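## Task

Pick the wine glass up off the table and hang it inverted on the rack so that its stem sits fully within a curl that holds no other glass, with the glass contacting only the wire. The glass is fragile: the task fails if it is thrown, if it is dropped further than roughly a thumb's length, if any glass tips over while no gripper holds it, or if it takes a knock as violent as such a drop. The glass already on the rack must still hang straight in its own curl at the end.

## Robot and tools

ROBOT. Two six-joint arms, left_arm and right_arm, each ending in a two-finger parallel gripper. Calibrated bases: left_arm at (+0.008, +0.372, 0) m, right_arm at (-0.006, -0.344, 0) m, both facing almost straight along +x.

FRAME. All reported hand positions, orientations and velocities use the scene frame: origin at table-top height halfway between the nominal bases, +z up, +x out over the table, +y toward left_arm. Arm names do not match image left and right. Reported hand poses can be off by a few centimetres, worse at long reach.

ROW LAYOUT. Every commanded row is one flat list of 14 numbers covering both arms, even if only one moves: left_arm's 7, then right_arm's 7. Within an arm the order is shoulder, elbow, wrist roll, wrist pitch, waist, wrist yaw, then gripper. The six joint entries are scaled offsets in [-1, 1], measured from the Joint targets as they stood when the action or move began (never from the previous row). Scale: 1.0 equals 1.202 rad for waist, 1.258 shoulder, 1.3 elbow, 2.073 wrist pitch, 2.022 for wrist yaw and wrist roll. Send 0 to keep a joint at its target. The seventh entry is an absolute gripper command: +1 fully open, -1 closed.

JOINT RANGES (rad): waist -2.618 to 3.054, shoulder 0.000 to 3.142, elbow 0.000 to 3.142, wrist pitch -1.571 to 1.571, wrist yaw -1.571 to 1.571, wrist roll -2.094 to 2.094. Requesting more than 0.059 rad beyond an end gets the action rejected for both arms; true ends may differ by up to 0.059. A "joint sent to its limit" line means a joint was clipped at its end.

TOOLS.
- execute_actions(actions, cameras): actions is a list of actions; each action is a list of up to 15 rows, one row per 1/30 s step, 15 steps (0.5 s) per action; a short table repeats its final row. An empty list just reports state and images.
- move(target, speed, blend, opening_speed, blocking, cameras): target is one 14-number row or a list of up to 15 rows, every row an offset from the same starting Joint targets. speed is the top rate in rad/s of the joint with the longest travel, 0.01 to 2 (default 0.5), one value or one per target. blend (rad) rounds corners between listed targets. opening_speed (0.2 or more, per second on the -1..+1 scale) ramps the grippers. Paths take 0.5 s to 10 s, do not avoid obstacles or the other arm, and a gripper change in a later target makes everything pause on arrival. The "move:" line reports done, off_target, moving, held or fault, plus limits=held and the worst-lagging joint per arm.
- wait(seconds 0 to 10): lets time pass holding last commands.
- stop(): brakes a running move.
- zoom_image(camera, region [x0, y0, x1, y1] in pixels, at most 504 by 504): closer look at the latest image.
- read_manual(section): licence texts only.
- finished_scene(scene 1 or 2): ends the scene permanently; call it only once the glass hangs correctly without help.

CAMERAS. cam_high (fixed, overhead), cam_left_wrist and cam_right_wrist, all 896x504. Calibration matrices are supplied and may be slightly off; wrist images can lag during motion.

RESULTS. Per arm: end_effector_position (m) and end_effector_quat_wxyz. That point lies between the finger pads about 1 cm behind the tips; the fingers point along the gripper's +z and close along its y. Joint positions (rad) and Joint velocities follow the joint order above, each ending with the finger opening in metres (0.093 fully open). Joint targets are the base for your next offsets. Tool commands lists current gripper commands. grip_measured uses the command scale: pads meet near -0.94, add about 0.0208 per millimetre of held width; it may read up to 0.02 high. Joint torques include gravity; some wrap at ±28 N m. Lines to notice: "joint command not followed" (clearance check altered targets), MOTOR HOT (from 75 °C), OVER-TEMPERATURE FAULT (at 90 °C the arm folds and idles for the rest of the scene).

LIMITS ON MOTION. Each joint target can lead its measured angle by only a fixed margin per step, and targets placing the gripper over 200 mm from its current spot are scaled back, so big moves need several actions.

GRIPPING. To hold, keep resending the same closing number; to release, send a value well above the reading for the object's width. A number far below that reading sent in one step squeezes briefly very hard, which matters for a glass.

AVOID. Dropping or tossing the glass, fast or hard contact with glasses or rack, arms colliding with each other, letting anything fall or leave the table, and long stretched-out holding that heats motors. Time spent thinking lets the simulation run on. Loose objects may occasionally be nudged by outside pushes.

Each tool is called after "Call:" as name(argument=value, ...), one argument or row to a line, values as JSON.

## Session

Call:
execute_actions(
  actions=[],
)

Scene clock: 0.00 s.
left_arm: end_effector_position=(+0.2107, +0.1865, +0.1947) grip_measured=+1.000 end_effector_quat_wxyz=(+0.040, +0.297, +0.951, -0.080) | right_arm: end_effector_position=(+0.2309, -0.5403, +0.1996) grip_measured=+1.000 end_effector_quat_wxyz=(+0.270, +0.698, +0.663, -0.015)
Joint names: [shoulder, elbow, wrist roll, wrist pitch, waist, wrist yaw]
Joint positions: left_arm=[1.481 1.47 -0.069 -1.426 -0.664 0.121 0.093] | right_arm=[1.245 1.178 0.964 -0.97 -0.638 0.126 0.093]
Joint velocities: within noise
Joint torques (N m): no reading
Heat: left arm: 34 °C; right arm: 37 °C.
Joint targets: left_arm=[1.472 1.480 -0.069 -1.424 -0.664 0.121] | right_arm=[1.241 1.187 0.965 -0.970 -0.638 0.126]
Tool commands: left_gripper/opening=+1.0 right_gripper/opening=+1.0

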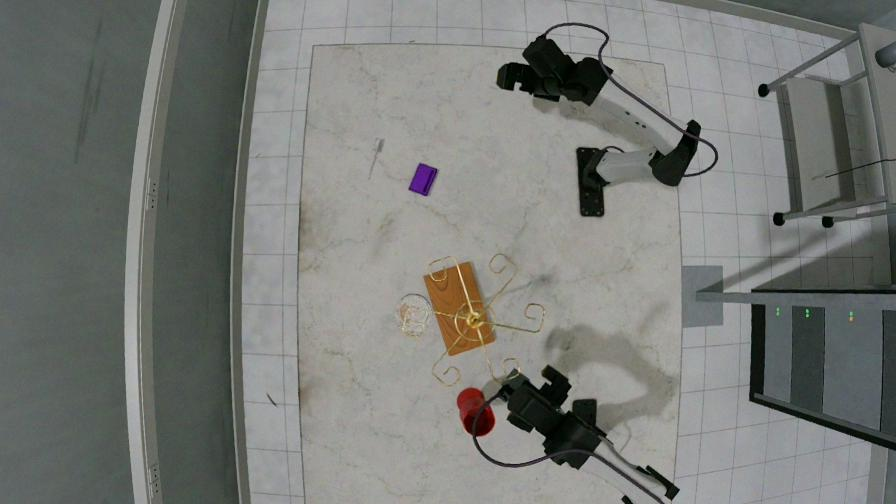

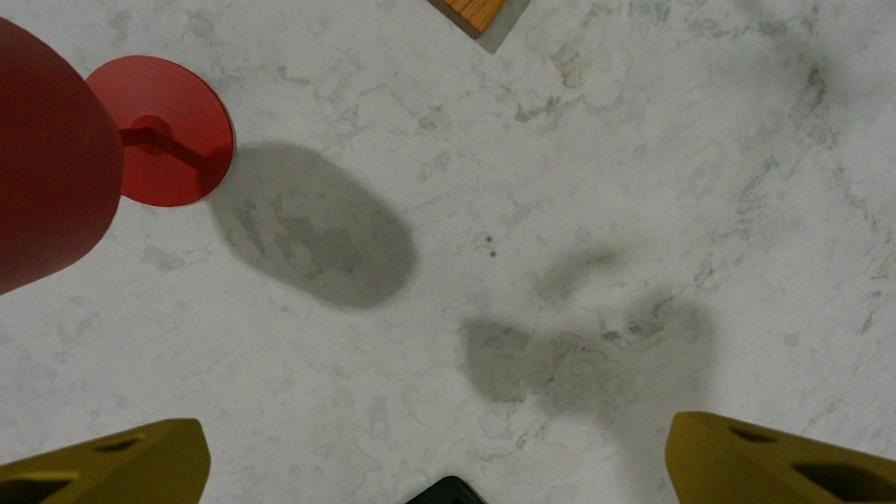

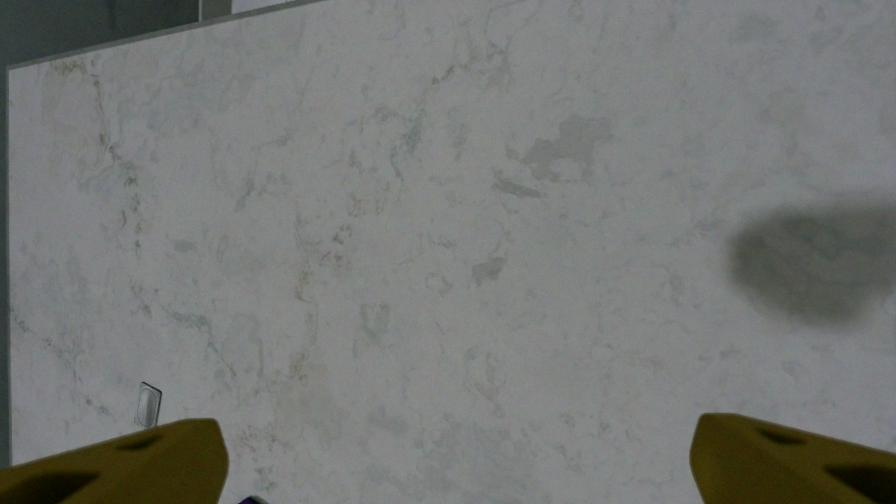

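Call:
zoom_image(
  camera="cam_high",
  region=[380, 230, 580, 450],
)

Call:
zoom_image(
  camera="cam_left_wrist",
  region=[0, 0, 400, 330],
)

Scaled by 2.291 from the camera's 896x504 image, which has a finer 1280x720 frame.

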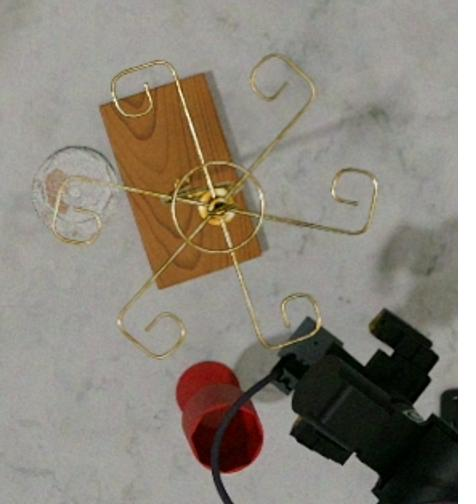

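Scaled by 1.260 from the camera's 896x504 image, which has a finer 1280x720 frame.

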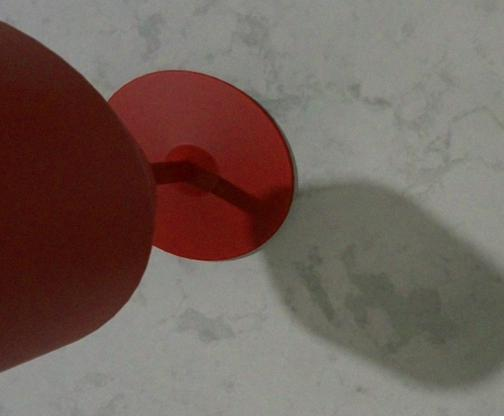

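Call:
zoom_image(
  camera="cam_high",
  region=[395, 300, 475, 345],
)

Call:
zoom_image(
  camera="cam_high",
  region=[460, 330, 540, 390],
)

Call:
zoom_image(
  camera="cam_high",
  region=[425, 330, 505, 390],
)

Scaled by 6.300 from the camera's 896x504 image, which has a finer 1280x720 frame.

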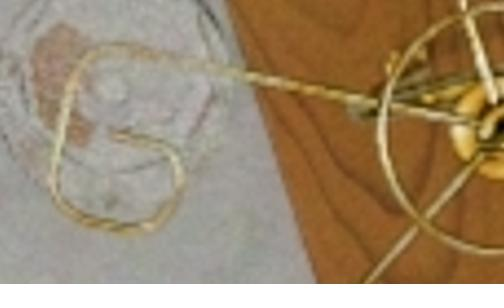

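Scaled by 6.300 from the camera's 896x504 image, which has a finer 1280x720 frame.

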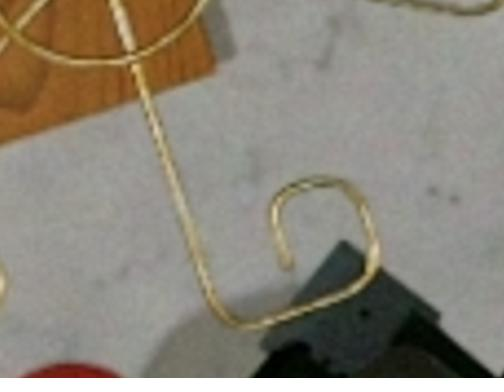

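Scaled by 6.300 from the camera's 896x504 image, which has a finer 1280x720 frame.

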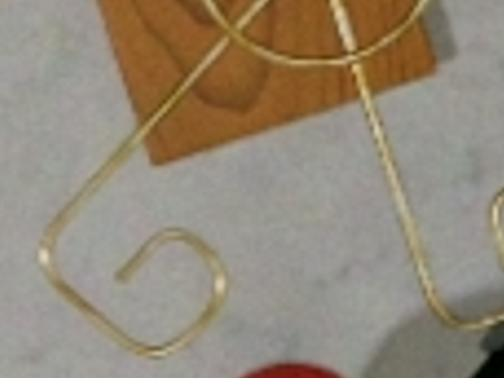

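Call:
move(
  target=[
    [-0.375,0,0,0,0,0,1,0,0,0,0,0,0,1],
    [-0.375,0,0,0,1,0,1,0,0,0,0,0,0,1],
    [0.181,-0.334,0.811,0.245,1,0.707,1,0,0,0,0,0,0,1],
  ],
  blend=0.15,
  speed=1.0,
)

Scene clock: 223.50 s.
left_arm: end_effector_position=(+0.3383, +0.3712, +0.1963) grip_measured=+1.000 end_effector_quat_wxyz=(+0.601, +0.353, +0.627, -0.348) | right_arm: end_effector_position=(+0.2309, -0.5403, +0.1996) grip_measured=+1.000 end_effector_quat_wxyz=(+0.270, +0.698, +0.663, -0.015)
Joint names: [shoulder, elbow, wrist roll, wrist pitch, waist, wrist yaw]
Joint positions: left_arm=[1.696 1.052 1.561 -0.93 0.533 1.535 0.093] | right_arm=[1.245 1.178 0.964 -0.97 -0.638 0.126 0.093]
Joint velocities: within noise
Joint torques (N m): left_arm=[-7.24 3.71 -0.01 0.41 -0.06 0.63] | right_arm=[-4.49 6.84 -0.1 1.17 -0.05 -0.08]
Heat: left arm: 38 °C; right arm: 43 °C.
Joint targets: left_arm=[1.699 1.045 1.571 -0.916 0.538 1.551] | right_arm=[1.241 1.187 0.965 -0.970 -0.638 0.126]
move: done
camera_calibration:
cam_left_wrist: T_world_to_cam=[[-0.86688, -0.498502, 0.00393185, 0.478794], [-0.224176, 0.382766, -0.896234, 0.149857], [0.445269, -0.777809, -0.443564, 0.305663], [0, 0, 0, 1]] pos_world=[0.312549, 0.419066, 0.268006]

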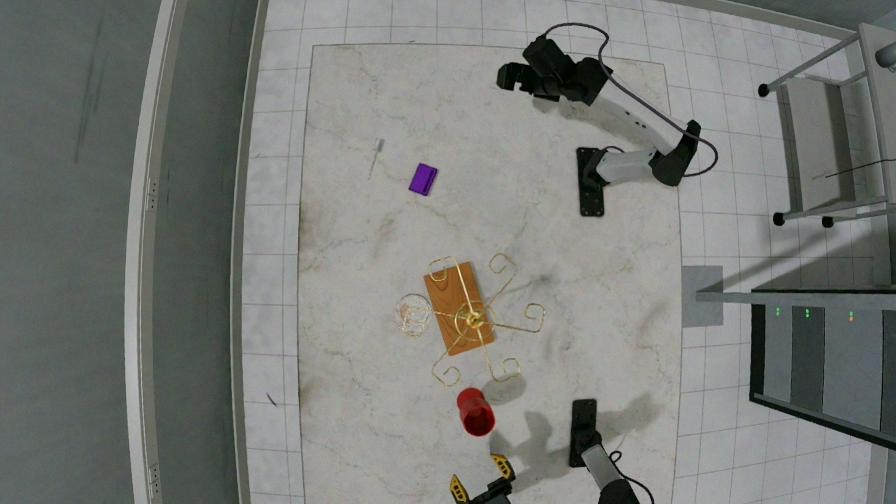

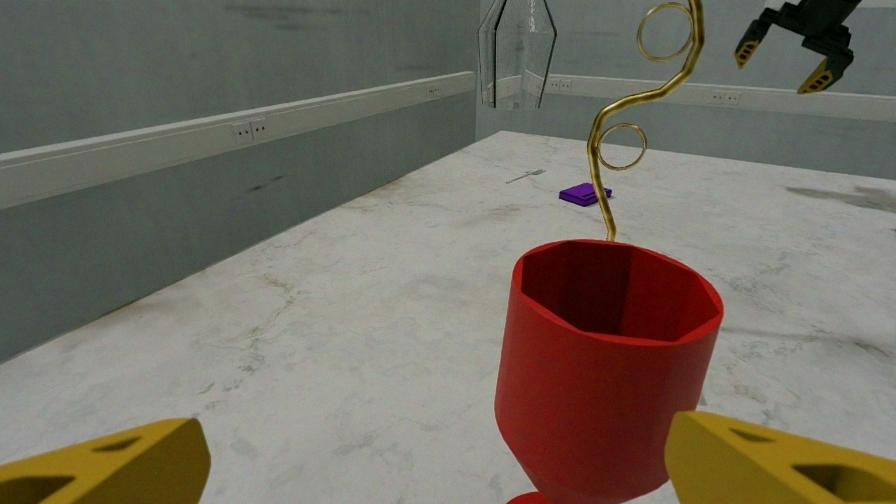

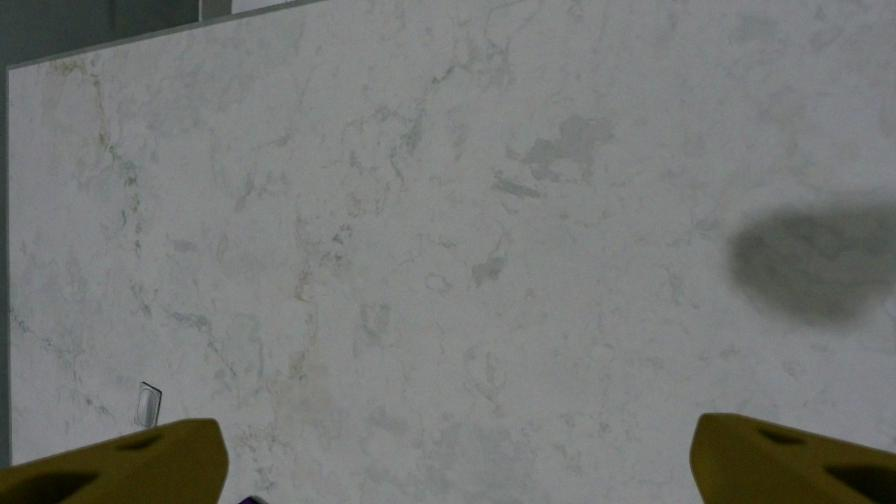

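Call:
move(
  target=[0,0.625,0,-0.268,0,0,1,0,0,0,0,0,0,1],
  speed=1.0,
  cameras=["cam_left_wrist"],
)

Scene clock: 241.90 s.
left_arm: end_effector_position=(+0.3579, +0.3827, +0.3913) grip_measured=+1.000 end_effector_quat_wxyz=(+0.643, +0.425, +0.578, -0.270) | right_arm: end_effector_position=(+0.2309, -0.5403, +0.1996) grip_measured=+1.000 end_effector_quat_wxyz=(+0.270, +0.698, +0.663, -0.015)
Joint names: [shoulder, elbow, wrist roll, wrist pitch, waist, wrist yaw]
Joint positions: left_arm=[1.699 1.834 1.564 -1.463 0.533 1.541 0.093] | right_arm=[1.245 1.178 0.964 -0.97 -0.638 0.126 0.093]
Joint velocities: within noise
Joint torques (N m): left_arm=[-7.83 6.3 0 0.52 -0.23 0.62] | right_arm=[-4.46 6.84 -0.12 1.14 -0.12 -0.07]
Heat: left arm: 37 °C; right arm: 43 °C.
Joint targets: left_arm=[1.700 1.858 1.571 -1.472 0.538 1.551] | right_arm=[1.241 1.187 0.965 -0.970 -0.638 0.126]
move: done
camera_calibration:
cam_left_wrist: T_world_to_cam=[[-0.841165, -0.483218, -0.242779, 0.58221], [-0.03006, 0.49003, -0.871187, 0.204299], [0.539942, -0.725515, -0.426721, 0.331901], [0, 0, 0, 1]] pos_world=[0.316669, 0.422021, 0.46096]
Images, in order (width x height): cam_left_wrist 896x504.

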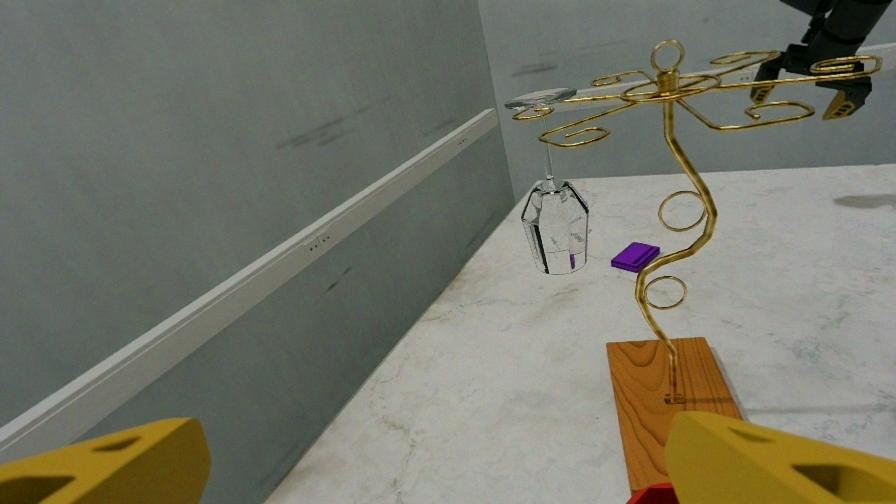

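Call:
zoom_image(
  camera="cam_left_wrist",
  region=[490, 20, 896, 290],
)

Call:
zoom_image(
  camera="cam_left_wrist",
  region=[500, 70, 640, 160],
)

Call:
zoom_image(
  camera="cam_left_wrist",
  region=[660, 60, 840, 160],
)

Scaled by 1.241 from the camera's 896x504 image, which has a finer 1280x720 frame.

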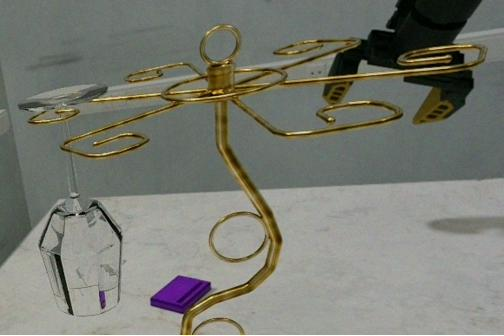

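Scaled by 3.600 from the camera's 896x504 image, which has a finer 1280x720 frame.

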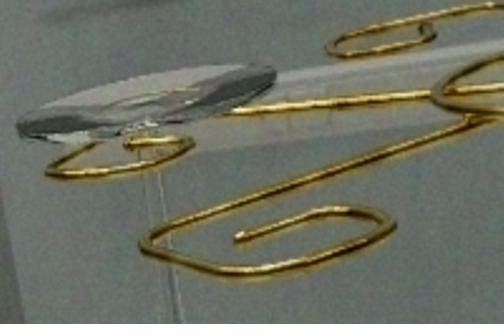

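Scaled by 2.800 from the camera's 896x504 image, which has a finer 1280x720 frame.

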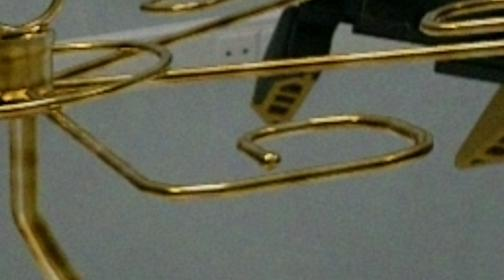

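Call:
move(
  target=[0.324,-0.730,0,0.531,-0.015,0,1,0,0,0,0,0,0,1],
  speed=0.9,
  cameras=["cam_left_wrist","cam_high"],
)

Call:
zoom_image(
  camera="cam_left_wrist",
  region=[350, 0, 850, 504],
)

Scene clock: 323.47 s.
left_arm: end_effector_position=(+0.3516, +0.3756, +0.0569) grip_measured=+1.000 end_effector_quat_wxyz=(+0.602, +0.354, +0.622, -0.353) | right_arm: end_effector_position=(+0.2309, -0.5403, +0.1996) grip_measured=+1.000 end_effector_quat_wxyz=(+0.270, +0.698, +0.663, -0.015)
Joint names: [shoulder, elbow, wrist roll, wrist pitch, waist, wrist yaw]
Joint positions: left_arm=[2.105 0.912 1.566 -0.385 0.524 1.546 0.093] | right_arm=[1.245 1.178 0.964 -0.97 -0.638 0.126 0.093]
Joint velocities: within noise
Joint torques (N m): left_arm=[-9.22 2.56 -0.02 0.4 -0.66 0.55] | right_arm=[-4.56 6.82 -0.13 1.12 0.03 -0.05]
Heat: left arm: 39 °C; right arm: 43 °C.
Joint targets: left_arm=[2.107 0.909 1.571 -0.371 0.519 1.551] | right_arm=[1.241 1.187 0.965 -0.970 -0.638 0.126]
move: done
camera_calibration:
cam_left_wrist: T_world_to_cam=[[-0.871663, -0.490094, 0.00342885, 0.49171], [-0.215045, 0.376166, -0.901252, 0.0257873], [0.440408, -0.786325, -0.433283, 0.245719], [0, 0, 0, 1]] pos_world=[0.325935, 0.424498, 0.12802]
Images, in order (width x height): cam_high 896x504, cam_left_wrist 896x504.

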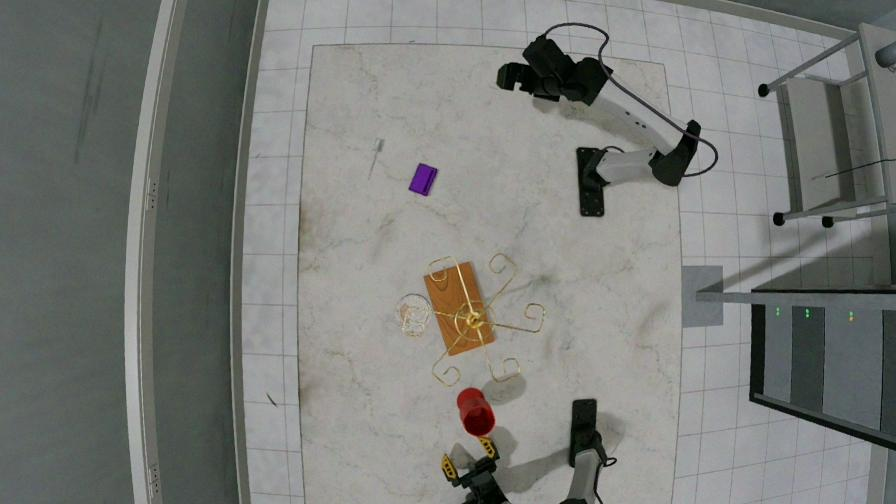

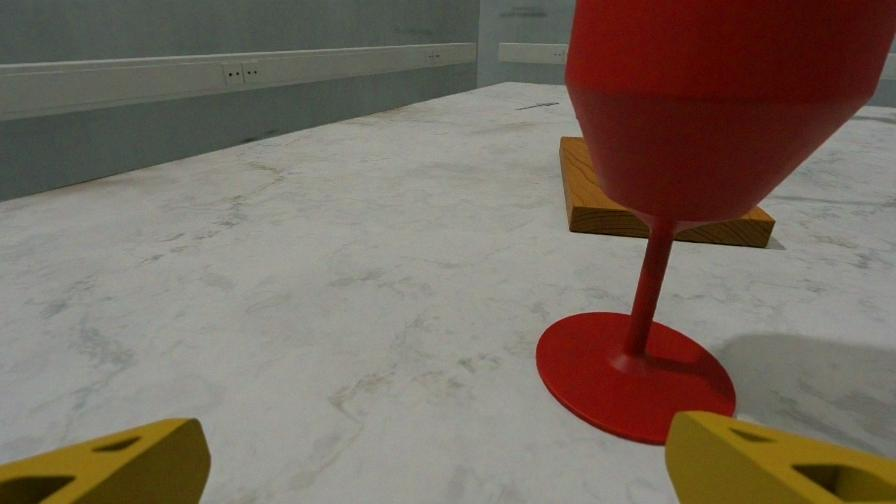

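Scaled by 1.000.

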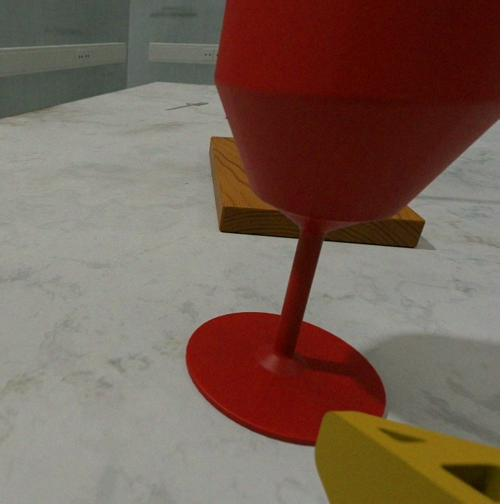

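Call:
move(
  target=[0.0135,-0.042,0,0.034,-0.24,0,1,0,0,0,0,0,0,1],
  speed=0.3,
  cameras=["cam_left_wrist","cam_high"],
)

Scene clock: 358.00 s.
left_arm: end_effector_position=(+0.3287, +0.2743, +0.0472) grip_measured=+1.000 end_effector_quat_wxyz=(+0.547, +0.444, +0.562, -0.434) | right_arm: end_effector_position=(+0.2309, -0.5403, +0.1996) grip_measured=+1.000 end_effector_quat_wxyz=(+0.270, +0.698, +0.663, -0.015)
Joint names: [shoulder, elbow, wrist roll, wrist pitch, waist, wrist yaw]
Joint positions: left_arm=[2.114 0.861 1.566 -0.314 0.232 1.546 0.093] | right_arm=[1.245 1.178 0.964 -0.97 -0.638 0.126 0.093]
Joint velocities: within noise
Joint torques (N m): left_arm=[-8.42 1.88 -0.03 0.39 -0.5 0.57] | right_arm=[-4.55 6.86 -0.11 1.14 0.09 -0.04]
Heat: left arm: 41 °C; right arm: 43 °C.
Joint targets: left_arm=[2.124 0.854 1.571 -0.301 0.231 1.551] | right_arm=[1.241 1.187 0.965 -0.970 -0.638 0.126]
move: done
camera_calibration:
cam_left_wrist: T_world_to_cam=[[-0.975793, -0.218587, -0.00687032, 0.38235], [-0.0886931, 0.424259, -0.901187, -0.00444902], [0.199903, -0.878763, -0.433376, 0.276325], [0, 0, 0, 1]] pos_world=[0.317462, 0.328288, 0.11837]
Images, in order (width x height): cam_high 896x504, cam_left_wrist 896x504.

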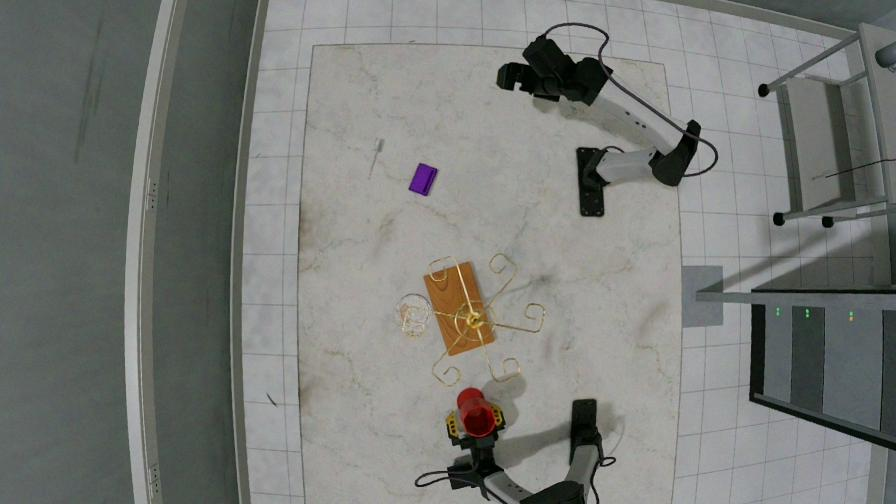

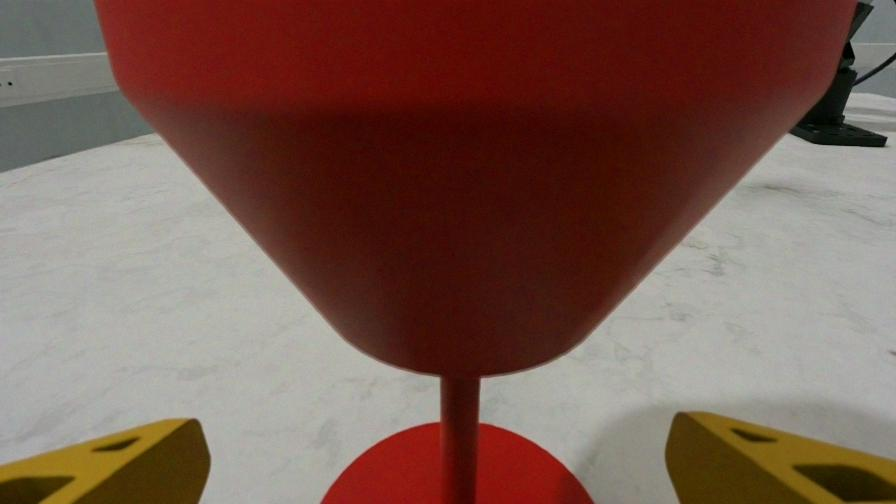

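Call:
move(
  target=[0,0,0,0,-0.031,0,1,0,0,0,0,0,0,1],
  speed=0.1,
  cameras=["cam_left_wrist"],
)

Call:
move(
  target=[0,0,0,0,0,0,-0.55,0,0,0,0,0,0,1],
  opening_speed=0.8,
  cameras=["cam_left_wrist"],
)

Scene clock: 375.53 s.
left_arm: end_effector_position=(+0.3253, +0.2634, +0.0472) grip_measured=+1.000 end_effector_quat_wxyz=(+0.540, +0.454, +0.554, -0.443) | right_arm: end_effector_position=(+0.2309, -0.5403, +0.1996) grip_measured=+1.000 end_effector_quat_wxyz=(+0.270, +0.698, +0.663, -0.015)
Joint names: [shoulder, elbow, wrist roll, wrist pitch, waist, wrist yaw]
Joint positions: left_arm=[2.114 0.861 1.566 -0.313 0.198 1.546 0.093] | right_arm=[1.245 1.178 0.964 -0.97 -0.638 0.126 0.093]
Joint velocities: within noise
Joint torques (N m): left_arm=[-8.53 2.17 0.03 0.39 -0.75 0.63] | right_arm=[-4.6 6.83 -0.11 1.15 -0.01 -0.04]
Heat: left arm: 39 °C; right arm: 43 °C.
Joint targets: left_arm=[2.124 0.854 1.571 -0.301 0.194 1.551] | right_arm=[1.241 1.187 0.965 -0.970 -0.638 0.126]
move: done
camera_calibration:
cam_left_wrist: T_world_to_cam=[[-0.982642, -0.185336, -0.00801465, 0.370187], [-0.0732293, 0.427227, -0.901174, -0.0059714], [0.170444, -0.884945, -0.433384, 0.278705], [0, 0, 0, 1]] pos_world=[0.31582, 0.317799, 0.118372]
Images, in order (width x height): cam_left_wrist 896x504.

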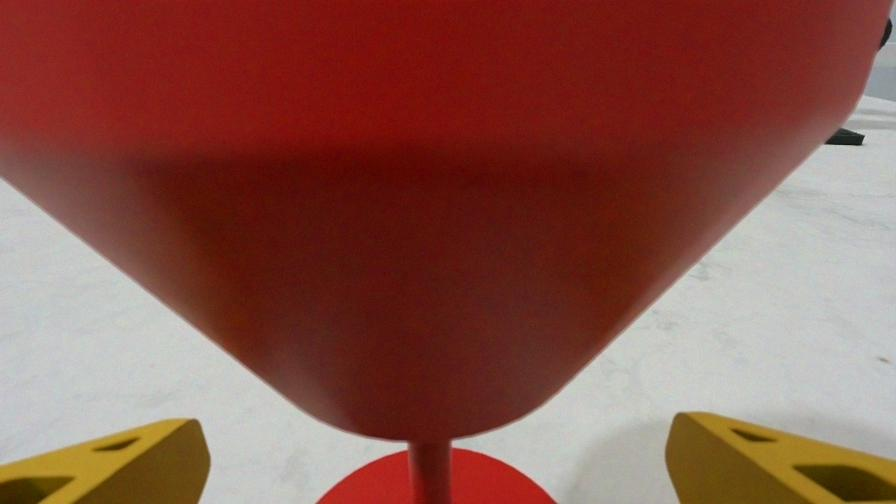

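Scene clock: 377.70 s.
left_arm: end_effector_position=(+0.3253, +0.2634, +0.0472) grip_measured=-0.548 end_effector_quat_wxyz=(+0.540, +0.454, +0.554, -0.443) | right_arm: end_effector_position=(+0.2309, -0.5403, +0.1996) grip_measured=+1.000 end_effector_quat_wxyz=(+0.270, +0.698, +0.663, -0.015)
Joint names: [shoulder, elbow, wrist roll, wrist pitch, waist, wrist yaw]
Joint positions: left_arm=[2.114 0.861 1.566 -0.313 0.198 1.546 0.019] | right_arm=[1.245 1.178 0.964 -0.97 -0.638 0.126 0.093]
Joint velocities: within noise
Joint torques (N m): left_arm=[-8.25 2.15 0.06 0.35 -0.58 0.59] | right_arm=[-4.46 6.75 -0.13 1.11 0.02 -0.08]
Heat: left arm: 39 °C; right arm: 43 °C.
Joint targets: left_arm=[2.124 0.854 1.571 -0.301 0.194 1.551] | right_arm=[1.241 1.187 0.965 -0.970 -0.638 0.126]
move: done
camera_calibration:
cam_left_wrist: T_world_to_cam=[[-0.982642, -0.185336, -0.00801465, 0.370187], [-0.0732293, 0.427227, -0.901174, -0.0059714], [0.170444, -0.884945, -0.433384, 0.278705], [0, 0, 0, 1]] pos_world=[0.31582, 0.317799, 0.118372]
Images, in order (width x height): cam_left_wrist 896x504.

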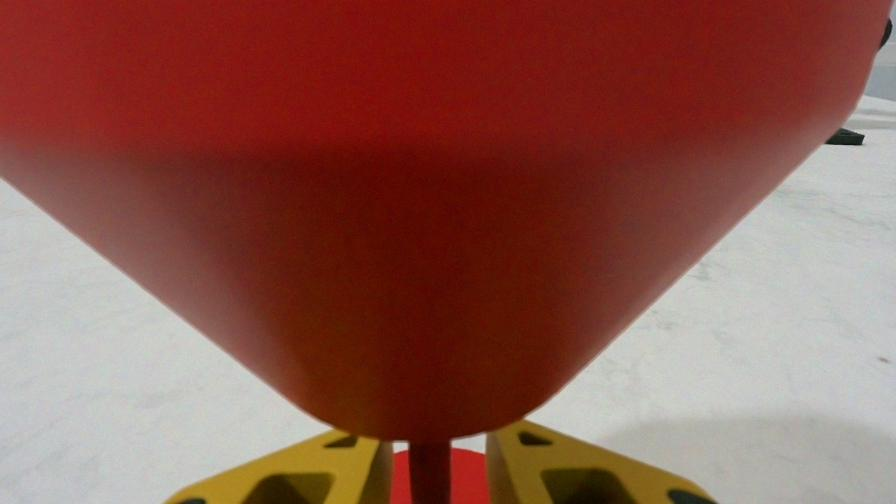

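Call:
move(
  target=[0,0,0,0,0,0,-1,0,0,0,0,0,0,1],
  opening_speed=0.2,
  cameras=["cam_left_wrist"],
)

Scene clock: 384.97 s.
left_arm: end_effector_position=(+0.3254, +0.2635, +0.0472) grip_measured=-0.921 end_effector_quat_wxyz=(+0.540, +0.454, +0.554, -0.443) | right_arm: end_effector_position=(+0.2309, -0.5403, +0.1996) grip_measured=+1.000 end_effector_quat_wxyz=(+0.270, +0.698, +0.663, -0.015)
Joint names: [shoulder, elbow, wrist roll, wrist pitch, waist, wrist yaw]
Joint positions: left_arm=[2.114 0.861 1.566 -0.312 0.198 1.546 0.001] | right_arm=[1.245 1.178 0.964 -0.97 -0.638 0.126 0.093]
Joint velocities: within noise
Joint torques (N m): left_arm=[-8.42 2.1 0.06 0.37 -0.91 0.63] | right_arm=[-4.55 6.71 -0.11 1.1 -0.09 -0.05]
Heat: left arm: 39 °C; right arm: 43 °C.
Joint targets: left_arm=[2.124 0.854 1.571 -0.301 0.194 1.551] | right_arm=[1.241 1.187 0.965 -0.970 -0.638 0.126]
move: done
camera_calibration:
cam_left_wrist: T_world_to_cam=[[-0.982636, -0.185335, -0.00877752, 0.37028], [-0.0725551, 0.427362, -0.901165, -0.00622721], [0.170769, -0.88488, -0.433388, 0.278583], [0, 0, 0, 1]] pos_world=[0.315826, 0.3178, 0.118373]
Images, in order (width x height): cam_left_wrist 896x504.

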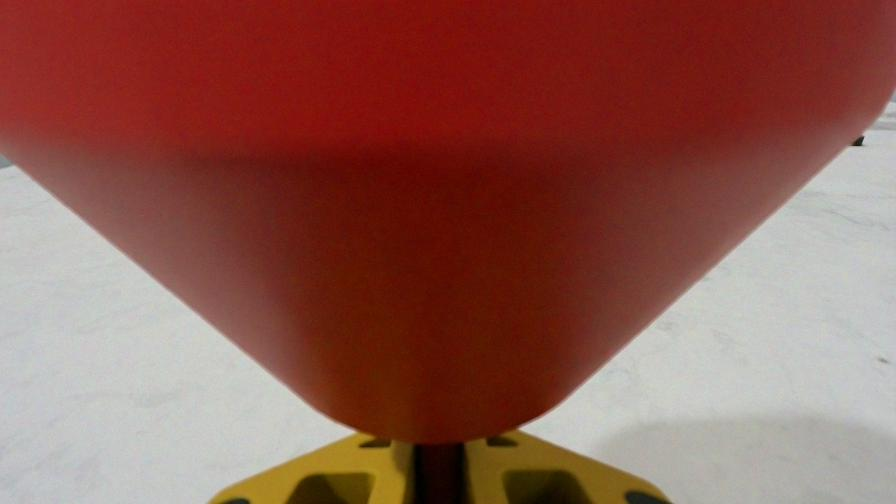

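Call:
move(
  target=[
    [-0.086,0.149,0,-0.145,0,0,-1,0,0,0,0,0,0,1],
    [-0.344,0.595,0,-0.581,0.463,0,-1,0,0,0,0,0,0,1],
    [-0.344,0.595,-0.777,-0.581,0.463,0,-1,0,0,0,0,0,0,1],
  ],
  speed=[0.4,0.8,1.0],
  blend=0.1,
  cameras=["cam_high","cam_left_wrist"],
)

Scene clock: 413.07 s.
left_arm: end_effector_position=(+0.3456, +0.4559, +0.3292) grip_measured=-0.931 end_effector_quat_wxyz=(+0.246, -0.271, +0.663, -0.653) | right_arm: end_effector_position=(+0.2309, -0.5403, +0.1996) grip_measured=+1.000 end_effector_quat_wxyz=(+0.270, +0.698, +0.663, -0.015)
Joint names: [shoulder, elbow, wrist roll, wrist pitch, waist, wrist yaw]
Joint positions: left_arm=[1.714 1.603 0.009 -1.497 0.75 1.546 0.001] | right_arm=[1.245 1.178 0.964 -0.97 -0.638 0.126 0.093]
Joint velocities: within noise
Joint torques (N m): left_arm=[-10.51 6.71 -0.11 0.16 -0.31 0.6] | right_arm=[-4.38 6.89 -0.11 1.15 -0.01 -0.06]
Heat: left arm: 40 °C; right arm: 43 °C.
Joint targets: left_arm=[1.691 1.628 0.000 -1.505 0.751 1.551] | right_arm=[1.241 1.187 0.965 -0.970 -0.638 0.126]
move: done
camera_calibration:
cam_left_wrist: T_world_to_cam=[[0.0233467, 0.00210954, 0.999725, -0.336858], [-0.947414, -0.319197, 0.0227986, 0.505622], [0.319158, -0.947686, -0.0054536, 0.404095], [0, 0, 0, 1]] pos_world=[0.357928, 0.545059, 0.327442]
Images, in order (width x height): cam_high 896x504, cam_left_wrist 896x504.

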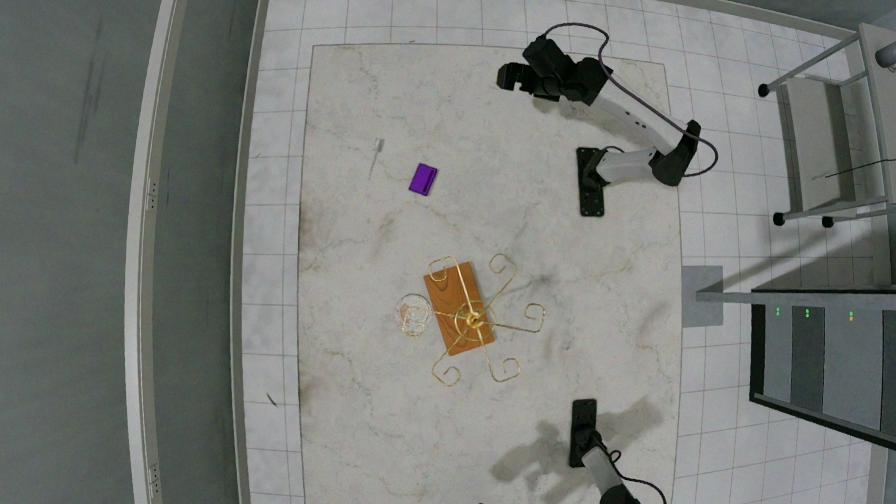

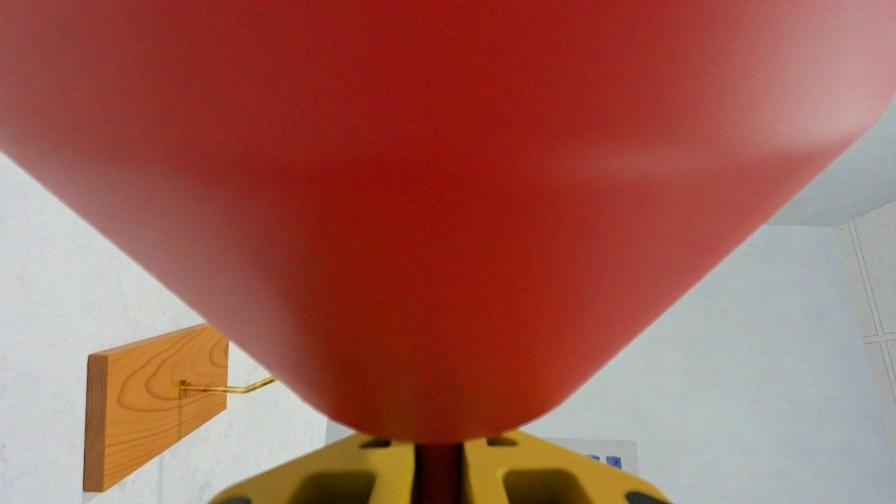

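Call:
move(
  target=[0,0,-0.777,0,0,0,-1,-0.32,-0.2415,-0.477,0.526,1.0,0.326,-0.8],
  speed=1.0,
  cameras=[],
)

Call:
move(
  target=[0,0,0,0,0,0,-1,0,0,0,0,0.795,0,-0.8],
  speed=0.8,
)

Scene clock: 465.80 s.
left_arm: end_effector_position=(+0.3455, +0.4558, +0.3292) grip_measured=-0.931 end_effector_quat_wxyz=(+0.288, +0.660, -0.277, +0.636) | right_arm: end_effector_position=(+0.2922, -0.2922, +0.4101) grip_measured=-0.797 end_effector_quat_wxyz=(+0.743, +0.106, +0.660, -0.035)
Joint names: [shoulder, elbow, wrist roll, wrist pitch, waist, wrist yaw]
Joint positions: left_arm=[1.714 1.603 -1.56 -1.498 0.75 1.546 0.001] | right_arm=[0.842 0.887 0.008 0.103 0.557 0.773 0.007]
Joint velocities: within noise
Joint torques (N m): left_arm=[-10.24 6.45 -0.19 0.12 -0.18 0.58] | right_arm=[-1.63 5.16 -0.13 1.7 0.4 -0.1]
Heat: left arm: 45 °C; right arm: 43 °C.
Joint targets: left_arm=[1.691 1.628 -1.571 -1.505 0.751 1.551] | right_arm=[0.838 0.873 0.000 0.120 0.564 0.785]
move: done
No camera images: "cameras" was empty.

Scene clock: 467.43 s.
left_arm: end_effector_position=(+0.3455, +0.4558, +0.3292) grip_measured=-0.931 end_effector_quat_wxyz=(+0.288, +0.660, -0.277, +0.636) | right_arm: end_effector_position=(+0.1244, -0.0716, +0.4102) grip_measured=-0.797 end_effector_quat_wxyz=(+0.677, -0.208, +0.636, +0.308)
Joint names: [shoulder, elbow, wrist roll, wrist pitch, waist, wrist yaw]
Joint positions: left_arm=[1.714 1.603 -1.562 -1.498 0.75 1.546 0.001] | right_arm=[0.842 0.887 0.007 0.104 1.513 0.778 0.007]
Joint velocities: within noise
Joint torques (N m): left_arm=[-10.44 6.64 -0.12 0.17 -0.23 0.54] | right_arm=[-1.43 5.08 -0.19 1.7 0.44 -0.17]
Heat: left arm: 45 °C; right arm: 43 °C.
Joint targets: left_arm=[1.691 1.628 -1.571 -1.505 0.751 1.551] | right_arm=[0.838 0.873 0.000 0.120 1.519 0.785]
move: done
camera_calibration:
cam_left_wrist: T_world_to_cam=[[0.725227, 0.688244, -0.0191553, -0.556736], [-0.254036, 0.293338, 0.921639, -0.309151], [0.639931, -0.663531, 0.387575, 0.0343107], [0, 0, 0, 1]] pos_world=[0.303268, 0.496622, 0.260963]
cam_right_wrist: T_world_to_cam=[[0.673587, -0.723669, -0.150276, -0.0722721], [-0.323055, -0.105397, -0.940493, 0.458618], [0.664767, 0.682052, -0.304779, 0.168994], [0, 0, 0, 1]] pos_world=[0.0844986, -0.119227, 0.471972]

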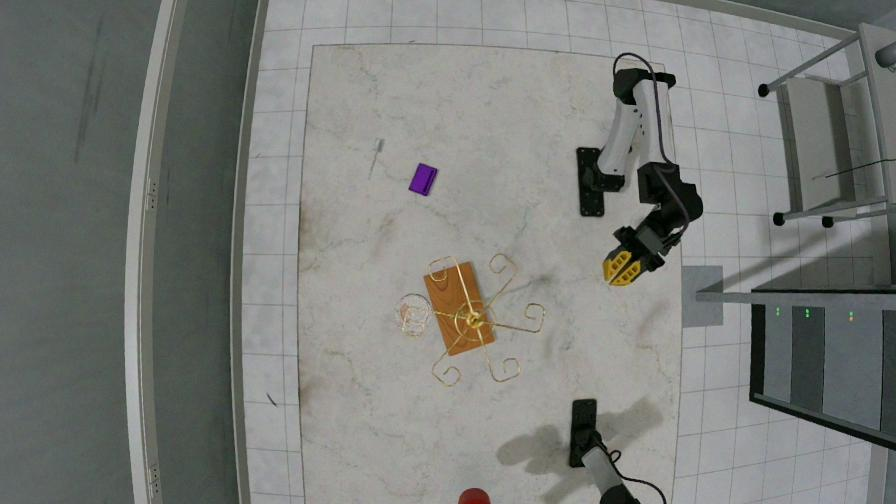

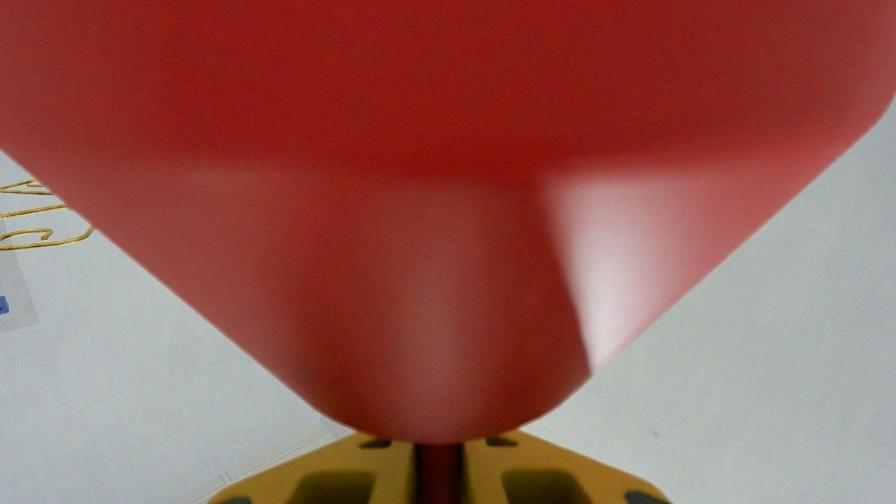

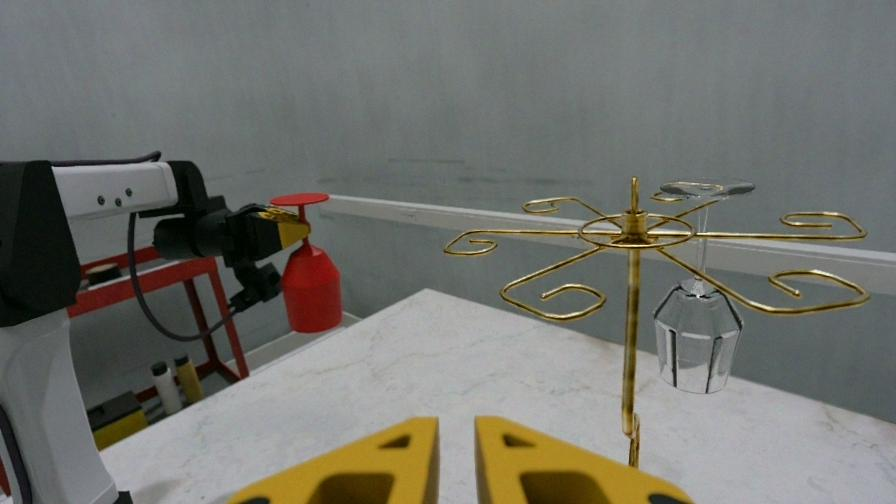

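Call:
zoom_image(
  camera="cam_right_wrist",
  region=[430, 190, 600, 290],
)

Call:
zoom_image(
  camera="cam_right_wrist",
  region=[220, 170, 380, 350],
)

Scaled by 2.965 from the camera's 896x504 image, which has a finer 1280x720 frame.

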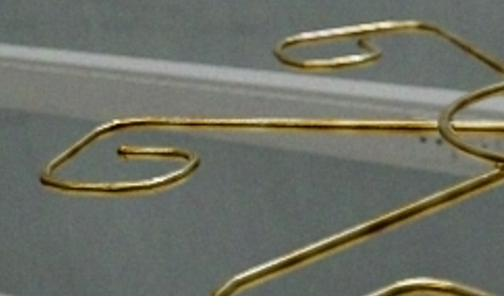

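Scaled by 2.800 from the camera's 896x504 image, which has a finer 1280x720 frame.

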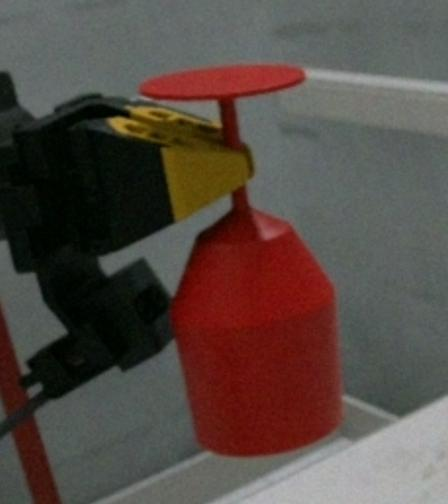

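Call:
move(
  target=[-0.043,-0.017,-0.043,0.044,-0.831,0.01,-1,0,0,0,0,0,0,-0.8],
  speed=0.6,
)

Call:
zoom_image(
  camera="cam_right_wrist",
  region=[340, 180, 600, 350],
)

Call:
zoom_image(
  camera="cam_high",
  region=[450, 330, 570, 430],
)

Scene clock: 576.53 s.
left_arm: end_effector_position=(+0.2577, +0.1339, +0.3409) grip_measured=-0.931 end_effector_quat_wxyz=(+0.552, +0.441, -0.564, +0.427) | right_arm: end_effector_position=(+0.1244, -0.0716, +0.4103) grip_measured=-0.797 end_effector_quat_wxyz=(+0.677, -0.208, +0.635, +0.309)
Joint names: [shoulder, elbow, wrist roll, wrist pitch, waist, wrist yaw]
Joint positions: left_arm=[1.673 1.603 -1.648 -1.428 -0.25 1.546 0.001] | right_arm=[0.842 0.887 0.007 0.105 1.513 0.778 0.007]
Joint velocities: within noise
Joint torques (N m): left_arm=[-11.08 4.78 -0.15 0.44 -0.21 0.76] | right_arm=[-1.55 5.18 -0.14 1.69 0.53 -0.19]
Heat: left arm: 47 °C; right arm: 40 °C.
Joint targets: left_arm=[1.637 1.606 -1.658 -1.414 -0.249 1.571] | right_arm=[0.838 0.873 0.000 0.120 1.519 0.785]
move: off_target (left_arm); left_arm: the shoulder is farthest, 0.036 rad from its target
camera_calibration:
cam_left_wrist: T_world_to_cam=[[0.971785, -0.235817, 0.00490171, -0.219259], [0.0870922, 0.378058, 0.921676, -0.34701], [-0.2192, -0.895244, 0.387929, 0.124652], [0, 0, 0, 1]] pos_world=[0.270618, 0.191078, 0.272549]
cam_right_wrist: T_world_to_cam=[[0.673592, -0.723555, -0.150805, -0.0720405], [-0.323024, -0.10468, -0.940584, 0.458838], [0.664777, 0.682284, -0.304237, 0.168847], [0, 0, 0, 1]] pos_world=[0.0844957, -0.119296, 0.472081]

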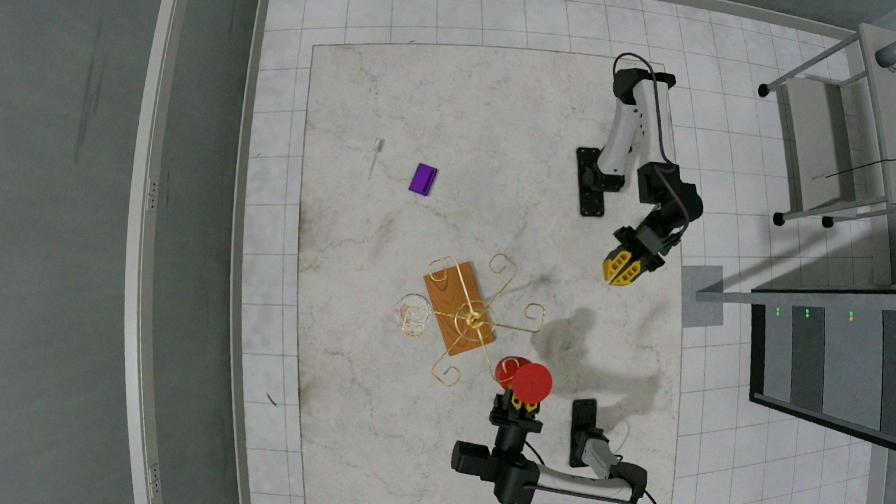

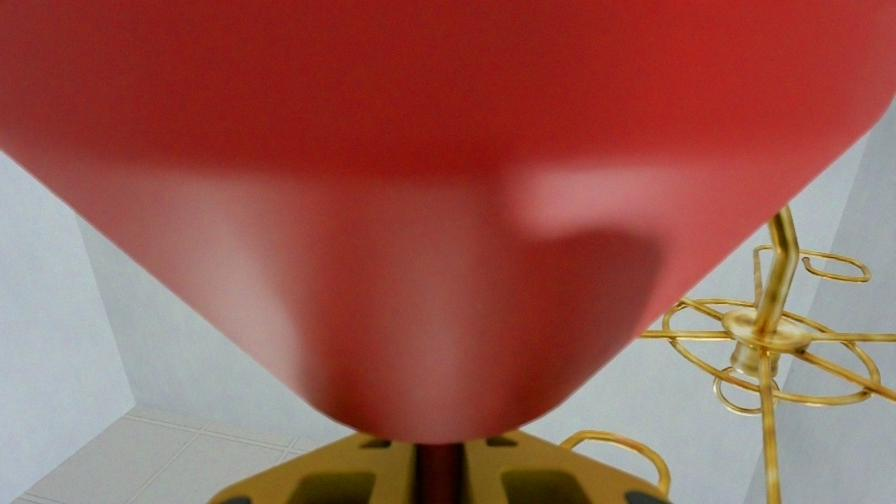

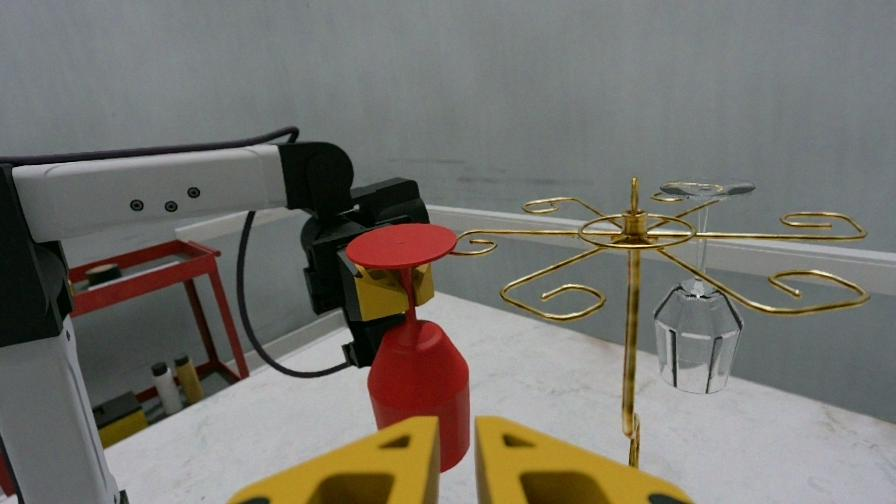

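Scaled by 1.938 from the camera's 896x504 image, which has a finer 1280x720 frame.

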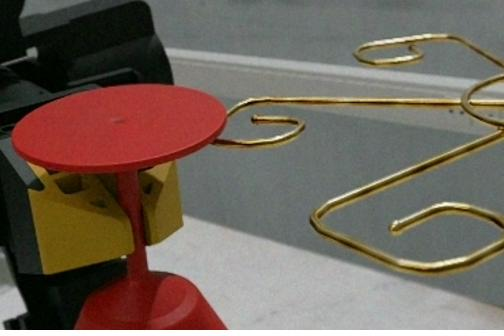

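Scaled by 4.200 from the camera's 896x504 image, which has a finer 1280x720 frame.

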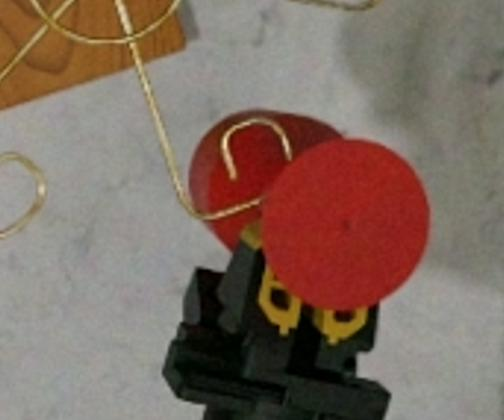

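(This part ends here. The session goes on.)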